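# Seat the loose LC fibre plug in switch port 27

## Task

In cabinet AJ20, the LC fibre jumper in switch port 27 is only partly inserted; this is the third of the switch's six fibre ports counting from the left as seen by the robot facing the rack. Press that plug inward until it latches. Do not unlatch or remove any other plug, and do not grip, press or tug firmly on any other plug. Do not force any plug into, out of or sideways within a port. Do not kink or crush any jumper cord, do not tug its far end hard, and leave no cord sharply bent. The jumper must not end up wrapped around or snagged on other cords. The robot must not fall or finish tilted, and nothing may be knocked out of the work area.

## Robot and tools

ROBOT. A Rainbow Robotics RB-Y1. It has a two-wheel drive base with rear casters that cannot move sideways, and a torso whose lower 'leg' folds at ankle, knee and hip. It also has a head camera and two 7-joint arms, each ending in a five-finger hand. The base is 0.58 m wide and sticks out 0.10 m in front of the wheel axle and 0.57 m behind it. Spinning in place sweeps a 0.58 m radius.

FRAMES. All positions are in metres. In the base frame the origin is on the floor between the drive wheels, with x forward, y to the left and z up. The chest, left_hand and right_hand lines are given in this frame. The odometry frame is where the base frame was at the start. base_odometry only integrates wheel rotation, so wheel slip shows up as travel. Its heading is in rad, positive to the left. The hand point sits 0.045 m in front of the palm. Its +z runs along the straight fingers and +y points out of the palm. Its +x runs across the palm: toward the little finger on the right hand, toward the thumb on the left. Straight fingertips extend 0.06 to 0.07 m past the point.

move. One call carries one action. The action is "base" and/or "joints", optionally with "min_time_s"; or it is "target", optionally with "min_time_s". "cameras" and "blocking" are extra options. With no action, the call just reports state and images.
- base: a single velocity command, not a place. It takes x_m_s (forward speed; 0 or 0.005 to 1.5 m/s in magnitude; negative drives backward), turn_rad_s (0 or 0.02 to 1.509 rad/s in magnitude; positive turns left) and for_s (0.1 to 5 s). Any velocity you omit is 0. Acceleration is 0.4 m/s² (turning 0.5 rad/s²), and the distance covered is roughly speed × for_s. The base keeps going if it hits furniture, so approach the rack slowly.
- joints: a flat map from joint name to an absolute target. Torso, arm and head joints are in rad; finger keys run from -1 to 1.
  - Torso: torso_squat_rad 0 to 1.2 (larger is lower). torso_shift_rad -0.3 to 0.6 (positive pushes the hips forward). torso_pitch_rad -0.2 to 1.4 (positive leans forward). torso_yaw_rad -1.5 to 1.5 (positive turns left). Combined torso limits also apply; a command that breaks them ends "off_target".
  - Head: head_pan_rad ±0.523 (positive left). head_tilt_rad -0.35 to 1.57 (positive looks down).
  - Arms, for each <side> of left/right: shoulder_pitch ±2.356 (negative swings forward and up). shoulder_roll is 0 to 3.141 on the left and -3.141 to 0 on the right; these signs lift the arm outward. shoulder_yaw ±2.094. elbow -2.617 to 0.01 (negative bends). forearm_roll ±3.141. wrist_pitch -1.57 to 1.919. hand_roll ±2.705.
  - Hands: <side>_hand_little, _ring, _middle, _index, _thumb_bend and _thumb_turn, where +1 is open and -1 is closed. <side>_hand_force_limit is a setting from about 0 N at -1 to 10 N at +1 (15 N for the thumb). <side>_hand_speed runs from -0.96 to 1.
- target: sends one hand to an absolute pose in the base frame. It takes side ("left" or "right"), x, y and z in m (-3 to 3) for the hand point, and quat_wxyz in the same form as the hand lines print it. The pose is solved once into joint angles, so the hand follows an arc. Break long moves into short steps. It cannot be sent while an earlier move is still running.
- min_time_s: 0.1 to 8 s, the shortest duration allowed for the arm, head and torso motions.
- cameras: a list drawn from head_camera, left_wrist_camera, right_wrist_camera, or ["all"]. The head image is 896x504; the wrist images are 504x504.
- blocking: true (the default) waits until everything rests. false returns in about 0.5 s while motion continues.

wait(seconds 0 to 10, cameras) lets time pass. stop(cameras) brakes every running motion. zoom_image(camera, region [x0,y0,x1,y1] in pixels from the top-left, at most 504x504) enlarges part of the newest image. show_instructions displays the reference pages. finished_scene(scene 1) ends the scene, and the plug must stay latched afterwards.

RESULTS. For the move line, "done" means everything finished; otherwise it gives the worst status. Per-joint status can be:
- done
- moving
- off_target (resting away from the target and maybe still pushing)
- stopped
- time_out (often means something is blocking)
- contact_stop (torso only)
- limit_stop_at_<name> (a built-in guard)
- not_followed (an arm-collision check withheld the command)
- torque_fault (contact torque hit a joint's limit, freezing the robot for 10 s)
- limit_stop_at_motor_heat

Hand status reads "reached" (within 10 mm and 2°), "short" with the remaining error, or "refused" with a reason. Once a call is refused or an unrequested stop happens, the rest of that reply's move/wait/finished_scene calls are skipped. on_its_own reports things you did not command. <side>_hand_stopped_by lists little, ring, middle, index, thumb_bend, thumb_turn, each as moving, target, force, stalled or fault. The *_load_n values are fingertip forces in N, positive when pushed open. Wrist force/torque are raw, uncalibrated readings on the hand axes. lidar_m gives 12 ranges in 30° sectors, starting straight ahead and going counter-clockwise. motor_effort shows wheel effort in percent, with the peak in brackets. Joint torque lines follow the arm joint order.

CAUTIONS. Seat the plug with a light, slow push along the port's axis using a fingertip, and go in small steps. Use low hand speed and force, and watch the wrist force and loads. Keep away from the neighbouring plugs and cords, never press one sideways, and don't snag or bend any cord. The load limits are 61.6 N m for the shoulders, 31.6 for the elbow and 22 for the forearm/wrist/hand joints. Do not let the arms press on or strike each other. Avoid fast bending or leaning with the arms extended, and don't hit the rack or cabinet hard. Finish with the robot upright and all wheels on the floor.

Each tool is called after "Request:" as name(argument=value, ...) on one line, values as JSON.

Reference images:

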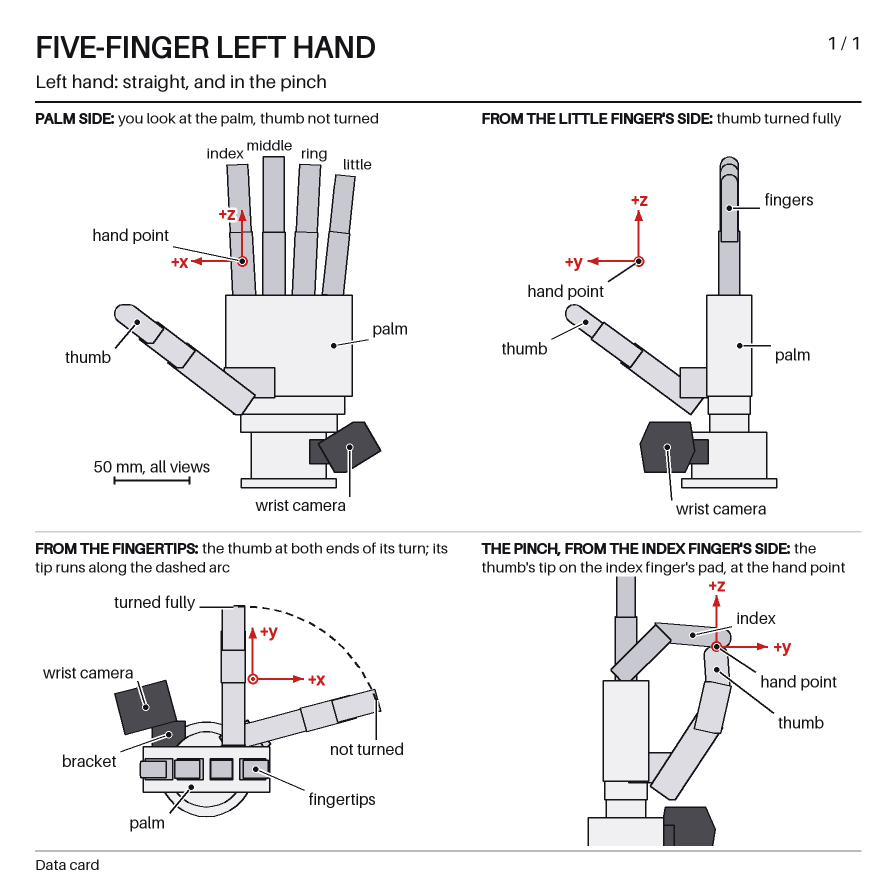

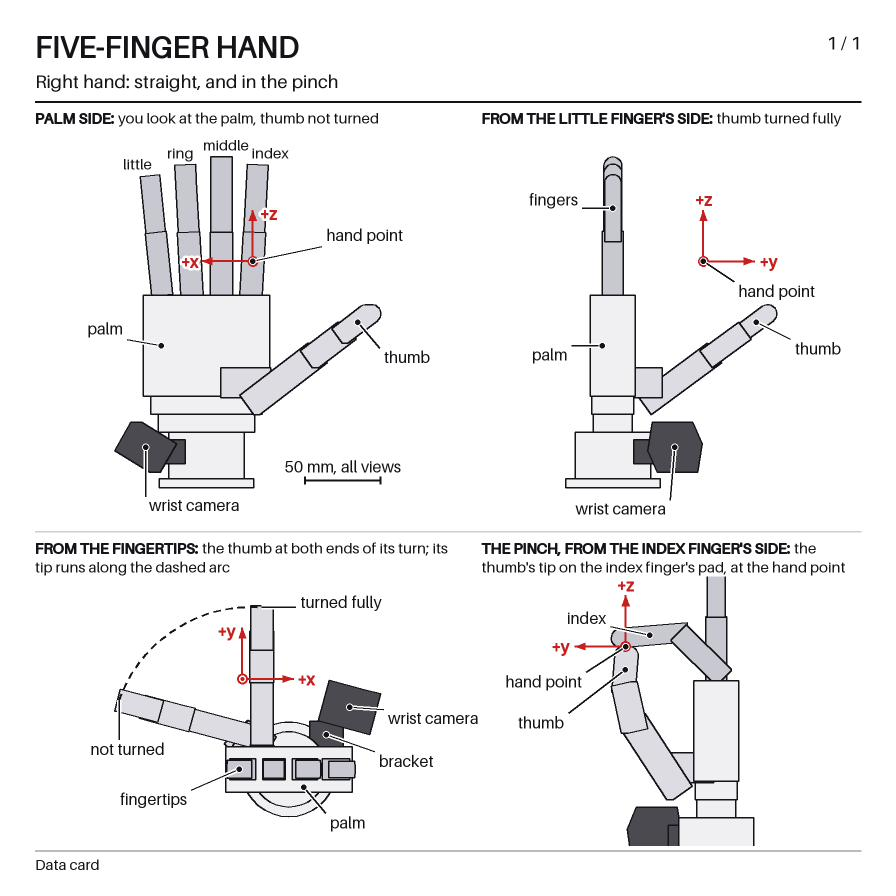

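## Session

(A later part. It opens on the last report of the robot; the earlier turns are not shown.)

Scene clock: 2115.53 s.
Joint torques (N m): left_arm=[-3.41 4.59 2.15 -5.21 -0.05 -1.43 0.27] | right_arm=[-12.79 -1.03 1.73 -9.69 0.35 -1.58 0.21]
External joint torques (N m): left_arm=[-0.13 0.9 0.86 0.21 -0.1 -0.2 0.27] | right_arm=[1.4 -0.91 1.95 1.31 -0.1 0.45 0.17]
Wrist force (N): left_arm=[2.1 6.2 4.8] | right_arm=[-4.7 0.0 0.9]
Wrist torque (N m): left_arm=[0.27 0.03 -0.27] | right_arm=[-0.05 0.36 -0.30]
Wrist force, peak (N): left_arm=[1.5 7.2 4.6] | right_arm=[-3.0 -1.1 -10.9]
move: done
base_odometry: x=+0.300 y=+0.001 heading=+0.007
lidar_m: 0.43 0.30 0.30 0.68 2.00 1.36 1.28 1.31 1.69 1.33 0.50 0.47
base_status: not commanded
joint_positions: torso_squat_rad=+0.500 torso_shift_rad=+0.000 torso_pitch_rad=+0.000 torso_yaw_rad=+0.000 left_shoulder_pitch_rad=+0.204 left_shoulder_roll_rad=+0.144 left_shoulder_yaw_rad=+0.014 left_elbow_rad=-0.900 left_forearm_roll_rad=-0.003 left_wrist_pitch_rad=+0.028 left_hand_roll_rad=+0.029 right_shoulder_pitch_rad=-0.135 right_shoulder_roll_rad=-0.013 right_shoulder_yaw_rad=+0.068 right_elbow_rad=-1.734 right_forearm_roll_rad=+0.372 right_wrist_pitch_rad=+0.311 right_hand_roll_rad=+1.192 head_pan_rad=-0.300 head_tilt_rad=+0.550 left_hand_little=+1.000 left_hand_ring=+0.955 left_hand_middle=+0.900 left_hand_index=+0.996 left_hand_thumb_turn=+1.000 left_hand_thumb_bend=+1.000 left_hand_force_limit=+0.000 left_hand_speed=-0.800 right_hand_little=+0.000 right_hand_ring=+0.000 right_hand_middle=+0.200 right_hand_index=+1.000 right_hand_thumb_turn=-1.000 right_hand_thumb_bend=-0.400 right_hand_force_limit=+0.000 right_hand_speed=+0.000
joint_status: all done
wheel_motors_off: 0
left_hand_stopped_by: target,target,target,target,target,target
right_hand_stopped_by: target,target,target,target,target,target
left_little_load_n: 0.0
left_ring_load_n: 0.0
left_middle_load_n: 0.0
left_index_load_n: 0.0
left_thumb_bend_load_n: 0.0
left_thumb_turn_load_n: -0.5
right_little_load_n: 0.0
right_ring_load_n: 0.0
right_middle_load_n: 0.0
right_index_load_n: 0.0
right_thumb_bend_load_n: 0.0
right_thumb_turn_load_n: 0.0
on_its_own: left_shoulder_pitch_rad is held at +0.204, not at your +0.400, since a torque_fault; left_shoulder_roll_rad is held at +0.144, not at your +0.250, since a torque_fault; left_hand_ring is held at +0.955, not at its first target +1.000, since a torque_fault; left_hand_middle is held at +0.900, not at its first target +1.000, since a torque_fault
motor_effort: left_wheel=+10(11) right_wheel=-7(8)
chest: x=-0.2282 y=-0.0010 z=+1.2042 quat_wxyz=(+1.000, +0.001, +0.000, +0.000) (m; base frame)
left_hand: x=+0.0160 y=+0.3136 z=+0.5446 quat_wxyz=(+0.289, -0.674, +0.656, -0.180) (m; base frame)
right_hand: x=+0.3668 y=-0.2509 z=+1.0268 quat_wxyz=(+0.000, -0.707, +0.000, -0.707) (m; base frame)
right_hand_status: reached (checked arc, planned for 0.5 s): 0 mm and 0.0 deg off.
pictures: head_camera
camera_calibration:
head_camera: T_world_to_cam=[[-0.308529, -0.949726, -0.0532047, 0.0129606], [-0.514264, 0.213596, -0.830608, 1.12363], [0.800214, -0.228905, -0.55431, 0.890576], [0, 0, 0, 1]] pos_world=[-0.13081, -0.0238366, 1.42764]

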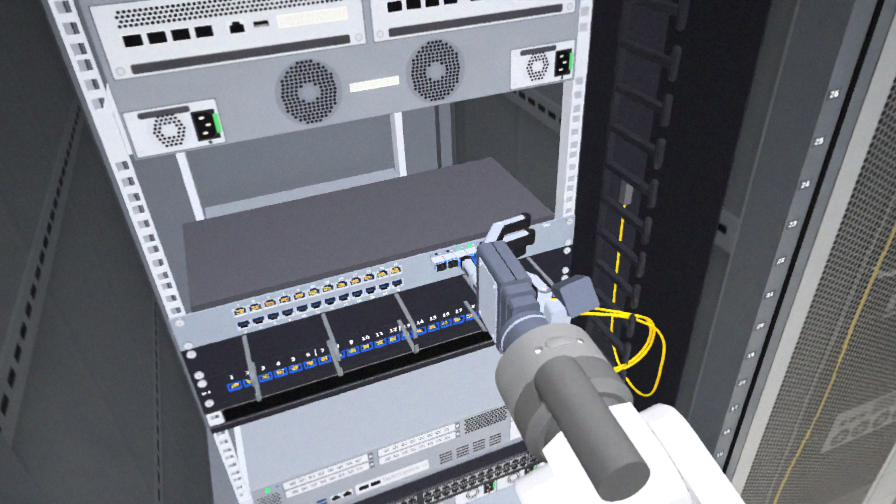

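Request:
move(target={"side":"right","x":0.3660,"y":-0.251,"z":1.033,"quat_wxyz":[0.0,0.7071,0.0,0.7071]}, min_time_s=0.7)

Request:
move(target={"side":"right","x":0.361,"y":-0.251,"z":1.045,"quat_wxyz":[0.0,0.7071,0.0,0.7071]}, min_time_s=0.8, cameras=["head_camera"])

Request:
zoom_image(camera="head_camera", region=[442, 238, 492, 288])

Scene clock: 2124.33 s.
Joint torques (N m): left_arm=[-2.95 4.87 2.14 -5.2 -0.01 -1.44 0.27] | right_arm=[-16.39 -1.12 2.17 -9.57 0.22 -2.01 0.36]
External joint torques (N m): left_arm=[0.33 1.19 0.86 0.22 -0.06 -0.2 0.27] | right_arm=[-2.2 -0.92 2.49 1.4 -0.25 0.02 0.32]
Wrist force (N): left_arm=[1.5 6.3 4.5] | right_arm=[-4.9 0.0 1.3]
Wrist torque (N m): left_arm=[0.30 0.16 -0.30] | right_arm=[-0.08 0.36 -0.30]
Wrist force, peak (N): left_arm=[1.5 6.7 5.1] | right_arm=[-5.0 0.1 1.5]
move: done
base_odometry: x=+0.300 y=+0.001 heading=+0.007
lidar_m: 0.43 0.31 0.30 0.68 1.99 1.36 1.28 1.31 1.69 1.34 0.50 0.46
base_status: not commanded
joint_positions: torso_squat_rad=+0.500 torso_shift_rad=+0.000 torso_pitch_rad=+0.000 torso_yaw_rad=+0.000 left_shoulder_pitch_rad=+0.204 left_shoulder_roll_rad=+0.144 left_shoulder_yaw_rad=+0.014 left_elbow_rad=-0.900 left_forearm_roll_rad=-0.003 left_wrist_pitch_rad=+0.028 left_hand_roll_rad=+0.029 right_shoulder_pitch_rad=-0.137 right_shoulder_roll_rad=-0.021 right_shoulder_yaw_rad=+0.074 right_elbow_rad=-1.756 right_forearm_roll_rad=+0.364 right_wrist_pitch_rad=+0.337 right_hand_roll_rad=+1.193 head_pan_rad=-0.300 head_tilt_rad=+0.550 left_hand_little=+1.000 left_hand_ring=+0.955 left_hand_middle=+0.900 left_hand_index=+0.996 left_hand_thumb_turn=+1.000 left_hand_thumb_bend=+1.000 left_hand_force_limit=+0.000 left_hand_speed=-0.800 right_hand_little=+0.000 right_hand_ring=+0.000 right_hand_middle=+0.200 right_hand_index=+1.000 right_hand_thumb_turn=-1.000 right_hand_thumb_bend=-0.400 right_hand_force_limit=+0.000 right_hand_speed=+0.000
joint_status: all done
wheel_motors_off: 0
left_hand_stopped_by: target,target,target,target,target,target
right_hand_stopped_by: target,target,target,target,target,target
left_little_load_n: 0.0
left_ring_load_n: 0.0
left_middle_load_n: 0.0
left_index_load_n: -0.5
left_thumb_bend_load_n: 0.0
left_thumb_turn_load_n: 0.0
right_little_load_n: 0.0
right_ring_load_n: 0.0
right_middle_load_n: 0.0
right_index_load_n: 0.0
right_thumb_bend_load_n: 0.0
right_thumb_turn_load_n: 0.0
on_its_own: left_shoulder_pitch_rad is held at +0.204, not at your +0.400, since a torque_fault; left_shoulder_roll_rad is held at +0.144, not at your +0.250, since a torque_fault; left_hand_ring is held at +0.955, not at its first target +1.000, since a torque_fault; left_hand_middle is held at +0.900, not at its first target +1.000, since a torque_fault
motor_effort: left_wheel=+11(11) right_wheel=-7(8)
chest: x=-0.2282 y=-0.0010 z=+1.2042 quat_wxyz=(+1.000, +0.001, +0.000, +0.000) (m; base frame)
left_hand: x=+0.0160 y=+0.3136 z=+0.5446 quat_wxyz=(+0.289, -0.674, +0.656, -0.180) (m; base frame)
right_hand: x=+0.3660 y=-0.2510 z=+1.0328 quat_wxyz=(+0.000, -0.707, +0.000, -0.707) (m; base frame)
right_hand_status: reached (checked arc, planned for 0.7 s): 0 mm and 0.0 deg off.
pictures: none

Scene clock: 2125.47 s.
Joint torques (N m): left_arm=[-2.76 4.58 2.08 -5.19 -0.01 -1.31 0.21] | right_arm=[-13.08 -0.57 2.17 -9.7 0.16 -1.95 0.08]
External joint torques (N m): left_arm=[0.52 0.9 0.79 0.23 -0.06 -0.07 0.21] | right_arm=[0.93 -0.29 2.67 1.17 -0.33 0.09 0.05]
Wrist force (N): left_arm=[1.5 6.1 5.1] | right_arm=[-4.7 0.0 1.4]
Wrist torque (N m): left_arm=[0.23 0.14 -0.30] | right_arm=[-0.08 0.34 -0.31]
Wrist force, peak (N): left_arm=[1.8 6.6 5.0] | right_arm=[-5.1 0.0 1.4]
move: done
base_odometry: x=+0.300 y=+0.001 heading=+0.007
lidar_m: 0.43 0.31 0.30 0.68 2.00 1.36 1.27 1.31 1.69 1.33 0.49 0.46
base_status: not commanded
joint_positions: torso_squat_rad=+0.500 torso_shift_rad=+0.000 torso_pitch_rad=+0.000 torso_yaw_rad=+0.000 left_shoulder_pitch_rad=+0.204 left_shoulder_roll_rad=+0.144 left_shoulder_yaw_rad=+0.014 left_elbow_rad=-0.900 left_forearm_roll_rad=-0.003 left_wrist_pitch_rad=+0.028 left_hand_roll_rad=+0.029 right_shoulder_pitch_rad=-0.131 right_shoulder_roll_rad=-0.034 right_shoulder_yaw_rad=+0.088 right_elbow_rad=-1.811 right_forearm_roll_rad=+0.349 right_wrist_pitch_rad=+0.384 right_hand_roll_rad=+1.200 head_pan_rad=-0.300 head_tilt_rad=+0.550 left_hand_little=+1.000 left_hand_ring=+0.955 left_hand_middle=+0.900 left_hand_index=+0.996 left_hand_thumb_turn=+1.000 left_hand_thumb_bend=+1.000 left_hand_force_limit=+0.000 left_hand_speed=-0.800 right_hand_little=+0.000 right_hand_ring=+0.000 right_hand_middle=+0.200 right_hand_index=+1.000 right_hand_thumb_turn=-1.000 right_hand_thumb_bend=-0.400 right_hand_force_limit=+0.000 right_hand_speed=+0.000
joint_status: all done
wheel_motors_off: 0
left_hand_stopped_by: target,target,target,target,target,target
right_hand_stopped_by: target,target,target,target,target,target
left_little_load_n: 0.0
left_ring_load_n: 0.0
left_middle_load_n: 0.0
left_index_load_n: 0.0
left_thumb_bend_load_n: 0.0
left_thumb_turn_load_n: 0.0
right_little_load_n: 0.0
right_ring_load_n: 0.0
right_middle_load_n: 0.0
right_index_load_n: 0.0
right_thumb_bend_load_n: 0.0
right_thumb_turn_load_n: 0.0
on_its_own: left_shoulder_pitch_rad is held at +0.204, not at your +0.400, since a torque_fault; left_shoulder_roll_rad is held at +0.144, not at your +0.250, since a torque_fault; left_hand_ring is held at +0.955, not at its first target +1.000, since a torque_fault; left_hand_middle is held at +0.900, not at its first target +1.000, since a torque_fault
motor_effort: left_wheel=+11(11) right_wheel=-7(8)
chest: x=-0.2282 y=-0.0010 z=+1.2042 quat_wxyz=(+1.000, +0.001, +0.000, +0.000) (m; base frame)
left_hand: x=+0.0160 y=+0.3136 z=+0.5446 quat_wxyz=(+0.289, -0.674, +0.656, -0.180) (m; base frame)
right_hand: x=+0.3615 y=-0.2507 z=+1.0450 quat_wxyz=(+0.000, -0.706, +0.000, -0.708) (m; base frame)
right_hand_status: reached (checked arc, planned for 0.8 s): 1 mm and 0.2 deg off.
pictures: head_camera
camera_calibration:
head_camera: T_world_to_cam=[[-0.308553, -0.949719, -0.0531874, 0.0129329], [-0.514306, 0.213607, -0.830579, 1.12359], [0.800178, -0.228923, -0.554355, 0.890635], [0, 0, 0, 1]] pos_world=[-0.13081, -0.0238366, 1.42764]

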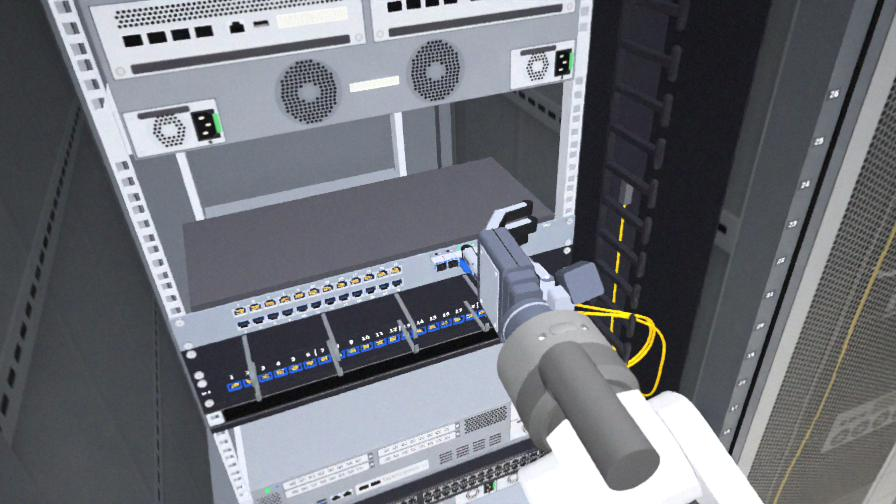

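Scaled by 10.080 from the camera's 896x504 image, which has a finer 1280x720 frame.

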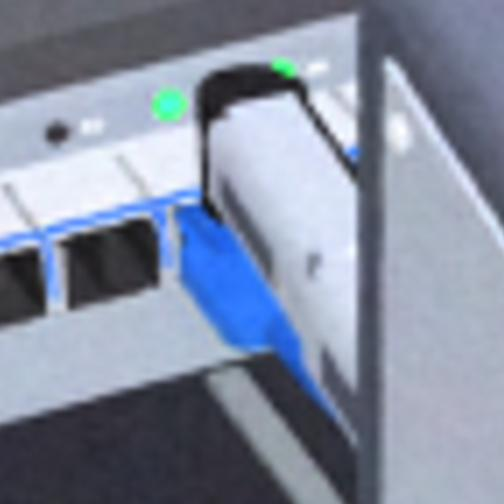

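Request:
move(target={"side":"right","x":0.335,"y":-0.249,"z":1.062,"quat_wxyz":[0.0,0.7071,0.0,0.7071]}, min_time_s=1.0)

Request:
move(base={"x_m_s":-0.15,"for_s":2.0}, cameras=["head_camera"])

Request:
zoom_image(camera="head_camera", region=[390, 130, 450, 190])

Scene clock: 2133.70 s.
Joint torques (N m): left_arm=[-2.87 4.56 2.4 -5.23 0.06 -1.37 0.25] | right_arm=[-11.59 -0.88 1.17 -9.82 0.43 -2.09 0.16]
External joint torques (N m): left_arm=[0.41 0.88 1.11 0.19 0.01 -0.13 0.25] | right_arm=[0.93 -0.93 1.8 0.85 -0.1 -0.03 0.12]
Wrist force (N): left_arm=[1.6 6.5 4.4] | right_arm=[-4.7 0.1 1.3]
Wrist torque (N m): left_arm=[0.33 0.11 -0.31] | right_arm=[-0.05 0.33 -0.30]
Wrist force, peak (N): left_arm=[1.6 6.6 5.2] | right_arm=[-5.0 0.0 1.6]
move: done
base_odometry: x=+0.300 y=+0.001 heading=+0.007
lidar_m: 0.43 0.30 0.29 0.69 2.00 1.36 1.28 1.31 1.69 1.33 0.50 0.46
base_status: not commanded
joint_positions: torso_squat_rad=+0.500 torso_shift_rad=+0.000 torso_pitch_rad=+0.000 torso_yaw_rad=+0.000 left_shoulder_pitch_rad=+0.204 left_shoulder_roll_rad=+0.144 left_shoulder_yaw_rad=+0.014 left_elbow_rad=-0.900 left_forearm_roll_rad=-0.003 left_wrist_pitch_rad=+0.028 left_hand_roll_rad=+0.029 right_shoulder_pitch_rad=-0.057 right_shoulder_roll_rad=-0.047 right_shoulder_yaw_rad=+0.130 right_elbow_rad=-1.970 right_forearm_roll_rad=+0.326 right_wrist_pitch_rad=+0.476 right_hand_roll_rad=+1.225 head_pan_rad=-0.300 head_tilt_rad=+0.550 left_hand_little=+1.000 left_hand_ring=+0.955 left_hand_middle=+0.900 left_hand_index=+0.996 left_hand_thumb_turn=+1.000 left_hand_thumb_bend=+1.000 left_hand_force_limit=+0.000 left_hand_speed=-0.800 right_hand_little=+0.000 right_hand_ring=+0.000 right_hand_middle=+0.200 right_hand_index=+1.000 right_hand_thumb_turn=-1.000 right_hand_thumb_bend=-0.400 right_hand_force_limit=+0.000 right_hand_speed=+0.000
joint_status: all done
wheel_motors_off: 0
left_hand_stopped_by: target,target,target,target,target,target
right_hand_stopped_by: target,target,target,target,target,target
left_little_load_n: 0.0
left_ring_load_n: 0.0
left_middle_load_n: 0.0
left_index_load_n: 0.0
left_thumb_bend_load_n: 0.0
left_thumb_turn_load_n: 0.0
right_little_load_n: 0.0
right_ring_load_n: 0.0
right_middle_load_n: 0.0
right_index_load_n: 0.0
right_thumb_bend_load_n: 0.0
right_thumb_turn_load_n: 0.5
on_its_own: left_shoulder_pitch_rad is held at +0.204, not at your +0.400, since a torque_fault; left_shoulder_roll_rad is held at +0.144, not at your +0.250, since a torque_fault; left_hand_ring is held at +0.955, not at its first target +1.000, since a torque_fault; left_hand_middle is held at +0.900, not at its first target +1.000, since a torque_fault
motor_effort: left_wheel=+10(11) right_wheel=-6(8)
chest: x=-0.2282 y=-0.0010 z=+1.2042 quat_wxyz=(+1.000, +0.001, +0.000, +0.000) (m; base frame)
left_hand: x=+0.0160 y=+0.3136 z=+0.5446 quat_wxyz=(+0.289, -0.674, +0.656, -0.180) (m; base frame)
right_hand: x=+0.3352 y=-0.2489 z=+1.0622 quat_wxyz=(+0.000, -0.707, +0.000, -0.707) (m; base frame)
right_hand_status: reached (checked arc, planned for 1.0 s): 0 mm and 0.1 deg off.
pictures: none

Scene clock: 2137.00 s.
Joint torques (N m): left_arm=[-3.66 4.25 2.06 -5.21 0.04 -1.32 0.3] | right_arm=[-12.51 -0.92 1.29 -9.29 0.4 -1.91 0.19]
External joint torques (N m): left_arm=[-0.39 0.57 0.78 0.21 -0.01 -0.08 0.3] | right_arm=[0 -0.97 1.91 1.38 -0.12 0.15 0.15]
Wrist force (N): left_arm=[1.4 6.2 4.7] | right_arm=[-4.8 0.0 1.4]
Wrist torque (N m): left_arm=[0.29 0.18 -0.30] | right_arm=[-0.07 0.34 -0.31]
Wrist force, peak (N): left_arm=[1.5 6.6 5.2] | right_arm=[-5.0 0.2 1.4]
move: done
base_odometry: x=+0.000 y=-0.001 heading=+0.009
lidar_m: 0.73 0.56 0.69 1.58 1.52 1.05 0.98 1.00 1.30 2.94 0.82 0.73
base_status: done (sent for 2 of 2 s)
joint_positions: torso_squat_rad=+0.500 torso_shift_rad=+0.000 torso_pitch_rad=+0.000 torso_yaw_rad=+0.000 left_shoulder_pitch_rad=+0.204 left_shoulder_roll_rad=+0.144 left_shoulder_yaw_rad=+0.014 left_elbow_rad=-0.900 left_forearm_roll_rad=-0.003 left_wrist_pitch_rad=+0.028 left_hand_roll_rad=+0.029 right_shoulder_pitch_rad=-0.057 right_shoulder_roll_rad=-0.047 right_shoulder_yaw_rad=+0.130 right_elbow_rad=-1.970 right_forearm_roll_rad=+0.326 right_wrist_pitch_rad=+0.476 right_hand_roll_rad=+1.225 head_pan_rad=-0.300 head_tilt_rad=+0.550 left_hand_little=+1.000 left_hand_ring=+0.955 left_hand_middle=+0.900 left_hand_index=+0.996 left_hand_thumb_turn=+1.000 left_hand_thumb_bend=+1.000 left_hand_force_limit=+0.000 left_hand_speed=-0.800 right_hand_little=+0.000 right_hand_ring=+0.000 right_hand_middle=+0.200 right_hand_index=+1.000 right_hand_thumb_turn=-1.000 right_hand_thumb_bend=-0.400 right_hand_force_limit=+0.000 right_hand_speed=+0.000
joint_status: not commanded
wheel_motors_off: 0
left_hand_stopped_by: target,target,target,target,target,target
right_hand_stopped_by: target,target,target,target,target,target
left_little_load_n: -0.5
left_ring_load_n: 0.0
left_middle_load_n: 0.0
left_index_load_n: 0.0
left_thumb_bend_load_n: 0.0
left_thumb_turn_load_n: 0.0
right_little_load_n: 0.0
right_ring_load_n: 0.0
right_middle_load_n: 0.0
right_index_load_n: 0.0
right_thumb_bend_load_n: 0.0
right_thumb_turn_load_n: 0.0
on_its_own: left_shoulder_pitch_rad is held at +0.204, not at your +0.400, since a torque_fault; left_shoulder_roll_rad is held at +0.144, not at your +0.250, since a torque_fault; left_hand_ring is held at +0.955, not at its first target +1.000, since a torque_fault; left_hand_middle is held at +0.900, not at its first target +1.000, since a torque_fault
motor_effort: left_wheel=+15(30) right_wheel=-12(23)
chest: x=-0.2281 y=-0.0010 z=+1.2042 quat_wxyz=(+1.000, +0.001, +0.000, +0.000) (m; base frame)
left_hand: x=+0.0160 y=+0.3136 z=+0.5445 quat_wxyz=(+0.289, -0.674, +0.656, -0.180) (m; base frame)
right_hand: x=+0.3353 y=-0.2489 z=+1.0620 quat_wxyz=(+0.000, -0.707, +0.000, -0.707) (m; base frame)
pictures: head_camera
camera_calibration:
head_camera: T_world_to_cam=[[-0.308561, -0.94972, -0.0531143, 0.0128894], [-0.514563, 0.213622, -0.830416, 1.12342], [0.800009, -0.228903, -0.554606, 0.890811], [0, 0, 0, 1]] pos_world=[-0.130608, -0.0238367, 1.42764]

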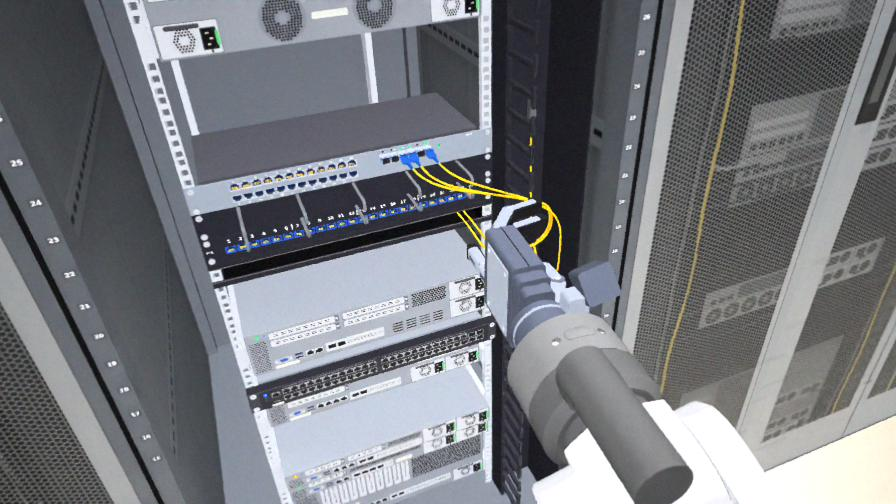

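Scaled by 8.400 from the camera's 896x504 image, which has a finer 1280x720 frame.

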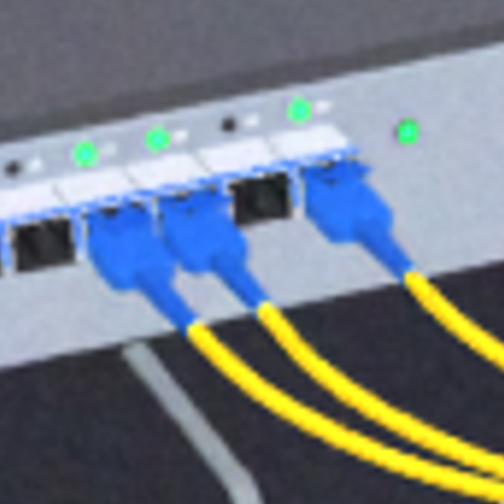

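Request:
zoom_image(camera="head_camera", region=[395, 142, 425, 172])

Scaled by 16.800 from the camera's 896x504 image, which has a finer 1280x720 frame.

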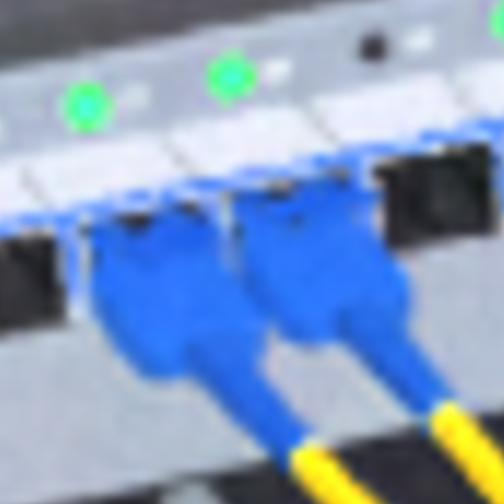

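Request:
move(target={"side":"right","x":0.25,"y":-0.26,"z":1.03,"quat_wxyz":[0.0,0.7071,0.0,0.7071]}, min_time_s=1.0)

Request:
move(base={"x_m_s":0.15,"for_s":1.5}, cameras=["head_camera"])

Request:
zoom_image(camera="head_camera", region=[425, 205, 475, 255])

Scene clock: 2156.70 s.
Joint torques (N m): left_arm=[-3.13 4.8 2.06 -5.33 0 -1.38 0.17] | right_arm=[-6.47 1.18 1.45 -9.74 0.76 -1.88 0.05]
External joint torques (N m): left_arm=[0.14 1.12 0.78 0.09 -0.05 -0.14 0.17] | right_arm=[-0.01 0.54 1.76 1.23 0.31 0.17 0.01]
Wrist force (N): left_arm=[1.4 6.1 4.6] | right_arm=[-4.5 -0.1 1.5]
Wrist torque (N m): left_arm=[0.28 0.15 -0.30] | right_arm=[-0.11 0.29 -0.46]
Wrist force, peak (N): left_arm=[1.8 6.5 5.3] | right_arm=[-5.6 0.2 1.1]
move: done
base_odometry: x=+0.000 y=-0.001 heading=+0.009
lidar_m: 0.73 0.55 0.69 1.58 1.53 1.05 0.98 1.00 1.29 2.93 0.82 0.73
base_status: not commanded
joint_positions: torso_squat_rad=+0.500 torso_shift_rad=+0.000 torso_pitch_rad=+0.000 torso_yaw_rad=+0.000 left_shoulder_pitch_rad=+0.204 left_shoulder_roll_rad=+0.144 left_shoulder_yaw_rad=+0.014 left_elbow_rad=-0.900 left_forearm_roll_rad=-0.003 left_wrist_pitch_rad=+0.028 left_hand_roll_rad=+0.029 right_shoulder_pitch_rad=+0.304 right_shoulder_roll_rad=-0.059 right_shoulder_yaw_rad=+0.210 right_elbow_rad=-2.181 right_forearm_roll_rad=+0.356 right_wrist_pitch_rad=+0.337 right_hand_roll_rad=+1.224 head_pan_rad=-0.300 head_tilt_rad=+0.550 left_hand_little=+1.000 left_hand_ring=+0.955 left_hand_middle=+0.900 left_hand_index=+0.996 left_hand_thumb_turn=+1.000 left_hand_thumb_bend=+1.000 left_hand_force_limit=+0.000 left_hand_speed=-0.800 right_hand_little=+0.000 right_hand_ring=+0.000 right_hand_middle=+0.200 right_hand_index=+1.000 right_hand_thumb_turn=-1.000 right_hand_thumb_bend=-0.400 right_hand_force_limit=+0.000 right_hand_speed=+0.000
joint_status: all done
wheel_motors_off: 0
left_hand_stopped_by: target,target,target,target,target,target
right_hand_stopped_by: target,target,target,target,target,target
left_little_load_n: 0.0
left_ring_load_n: 0.0
left_middle_load_n: 0.0
left_index_load_n: 0.0
left_thumb_bend_load_n: 0.0
left_thumb_turn_load_n: 0.0
right_little_load_n: 0.0
right_ring_load_n: 0.0
right_middle_load_n: 0.0
right_index_load_n: 0.0
right_thumb_bend_load_n: 0.0
right_thumb_turn_load_n: 0.0
on_its_own: left_shoulder_pitch_rad is held at +0.204, not at your +0.400, since a torque_fault; left_shoulder_roll_rad is held at +0.144, not at your +0.250, since a torque_fault; left_hand_ring is held at +0.955, not at its first target +1.000, since a torque_fault; left_hand_middle is held at +0.900, not at its first target +1.000, since a torque_fault
motor_effort: left_wheel=+15(16) right_wheel=-14(14)
chest: x=-0.2281 y=-0.0010 z=+1.2042 quat_wxyz=(+1.000, +0.001, +0.000, +0.000) (m; base frame)
left_hand: x=+0.0160 y=+0.3136 z=+0.5445 quat_wxyz=(+0.289, -0.674, +0.656, -0.180) (m; base frame)
right_hand: x=+0.2503 y=-0.2601 z=+1.0302 quat_wxyz=(+0.000, -0.707, +0.000, -0.707) (m; base frame)
right_hand_status: reached (checked arc, planned for 1.0 s): 0 mm and 0.0 deg off.
pictures: none

Scene clock: 2159.10 s.
Joint torques (N m): left_arm=[-2.9 4.72 2.17 -5.52 0.11 -1.46 0.36] | right_arm=[-6.88 0.71 1.6 -9.38 0.8 -2.07 0]
External joint torques (N m): left_arm=[0.37 1.03 0.88 -0.1 0.07 -0.22 0.36] | right_arm=[-0.42 0.07 1.9 1.58 0.35 -0.02 -0.04]
Wrist force (N): left_arm=[1.9 6.3 4.8] | right_arm=[-4.6 -0.1 1.5]
Wrist torque (N m): left_arm=[0.31 0.09 -0.24] | right_arm=[-0.10 0.31 -0.45]
Wrist force, peak (N): left_arm=[1.8 6.8 4.9] | right_arm=[-4.8 0.0 1.8]
move: done
base_odometry: x=+0.225 y=+0.001 heading=+0.010
lidar_m: 0.50 0.36 0.40 0.91 1.87 1.29 1.21 1.23 1.60 1.73 0.59 0.54
base_status: done (sent for 1.5 of 1.5 s)
joint_positions: torso_squat_rad=+0.500 torso_shift_rad=+0.000 torso_pitch_rad=+0.000 torso_yaw_rad=+0.000 left_shoulder_pitch_rad=+0.204 left_shoulder_roll_rad=+0.144 left_shoulder_yaw_rad=+0.014 left_elbow_rad=-0.900 left_forearm_roll_rad=-0.003 left_wrist_pitch_rad=+0.028 left_hand_roll_rad=+0.029 right_shoulder_pitch_rad=+0.304 right_shoulder_roll_rad=-0.059 right_shoulder_yaw_rad=+0.210 right_elbow_rad=-2.181 right_forearm_roll_rad=+0.356 right_wrist_pitch_rad=+0.337 right_hand_roll_rad=+1.224 head_pan_rad=-0.300 head_tilt_rad=+0.550 left_hand_little=+1.000 left_hand_ring=+0.955 left_hand_middle=+0.900 left_hand_index=+0.996 left_hand_thumb_turn=+1.000 left_hand_thumb_bend=+1.000 left_hand_force_limit=+0.000 left_hand_speed=-0.800 right_hand_little=+0.000 right_hand_ring=+0.000 right_hand_middle=+0.200 right_hand_index=+1.000 right_hand_thumb_turn=-1.000 right_hand_thumb_bend=-0.400 right_hand_force_limit=+0.000 right_hand_speed=+0.000
joint_status: not commanded
wheel_motors_off: 0
left_hand_stopped_by: target,target,target,target,target,target
right_hand_stopped_by: target,target,target,target,target,target
left_little_load_n: 0.0
left_ring_load_n: 0.0
left_middle_load_n: 0.0
left_index_load_n: 0.0
left_thumb_bend_load_n: 0.0
left_thumb_turn_load_n: 0.0
right_little_load_n: 0.0
right_ring_load_n: 0.0
right_middle_load_n: 0.0
right_index_load_n: 0.0
right_thumb_bend_load_n: 0.0
right_thumb_turn_load_n: 0.0
on_its_own: left_shoulder_pitch_rad is held at +0.204, not at your +0.400, since a torque_fault; left_shoulder_roll_rad is held at +0.144, not at your +0.250, since a torque_fault; left_hand_ring is held at +0.955, not at its first target +1.000, since a torque_fault; left_hand_middle is held at +0.900, not at its first target +1.000, since a torque_fault
motor_effort: left_wheel=+10(32) right_wheel=-10(30)
chest: x=-0.2280 y=-0.0010 z=+1.2042 quat_wxyz=(+1.000, +0.001, +0.000, +0.000) (m; base frame)
left_hand: x=+0.0160 y=+0.3136 z=+0.5445 quat_wxyz=(+0.289, -0.674, +0.656, -0.180) (m; base frame)
right_hand: x=+0.2503 y=-0.2601 z=+1.0301 quat_wxyz=(+0.000, -0.707, +0.000, -0.707) (m; base frame)
pictures: head_camera
camera_calibration:
head_camera: T_world_to_cam=[[-0.308576, -0.949718, -0.0530725, 0.0128589], [-0.514679, 0.213628, -0.830343, 1.12336], [0.799929, -0.228909, -0.55472, 0.890882], [0, 0, 0, 1]] pos_world=[-0.130508, -0.0238367, 1.42764]

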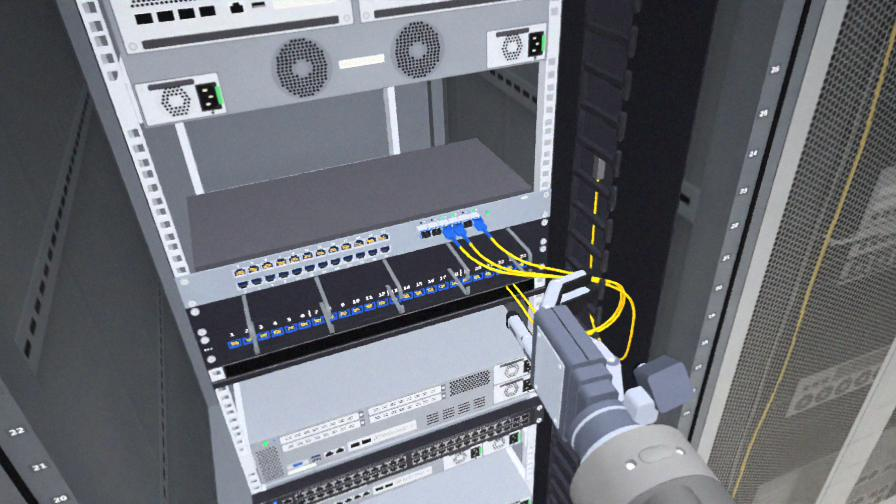

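Scaled by 10.080 from the camera's 896x504 image, which has a finer 1280x720 frame.

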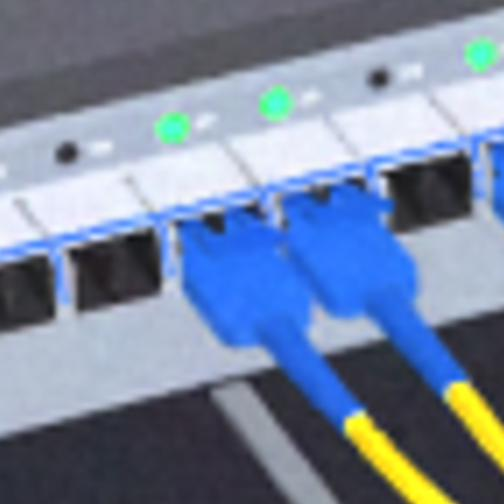

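Request:
finished_scene()

The scene is finished: the task was done.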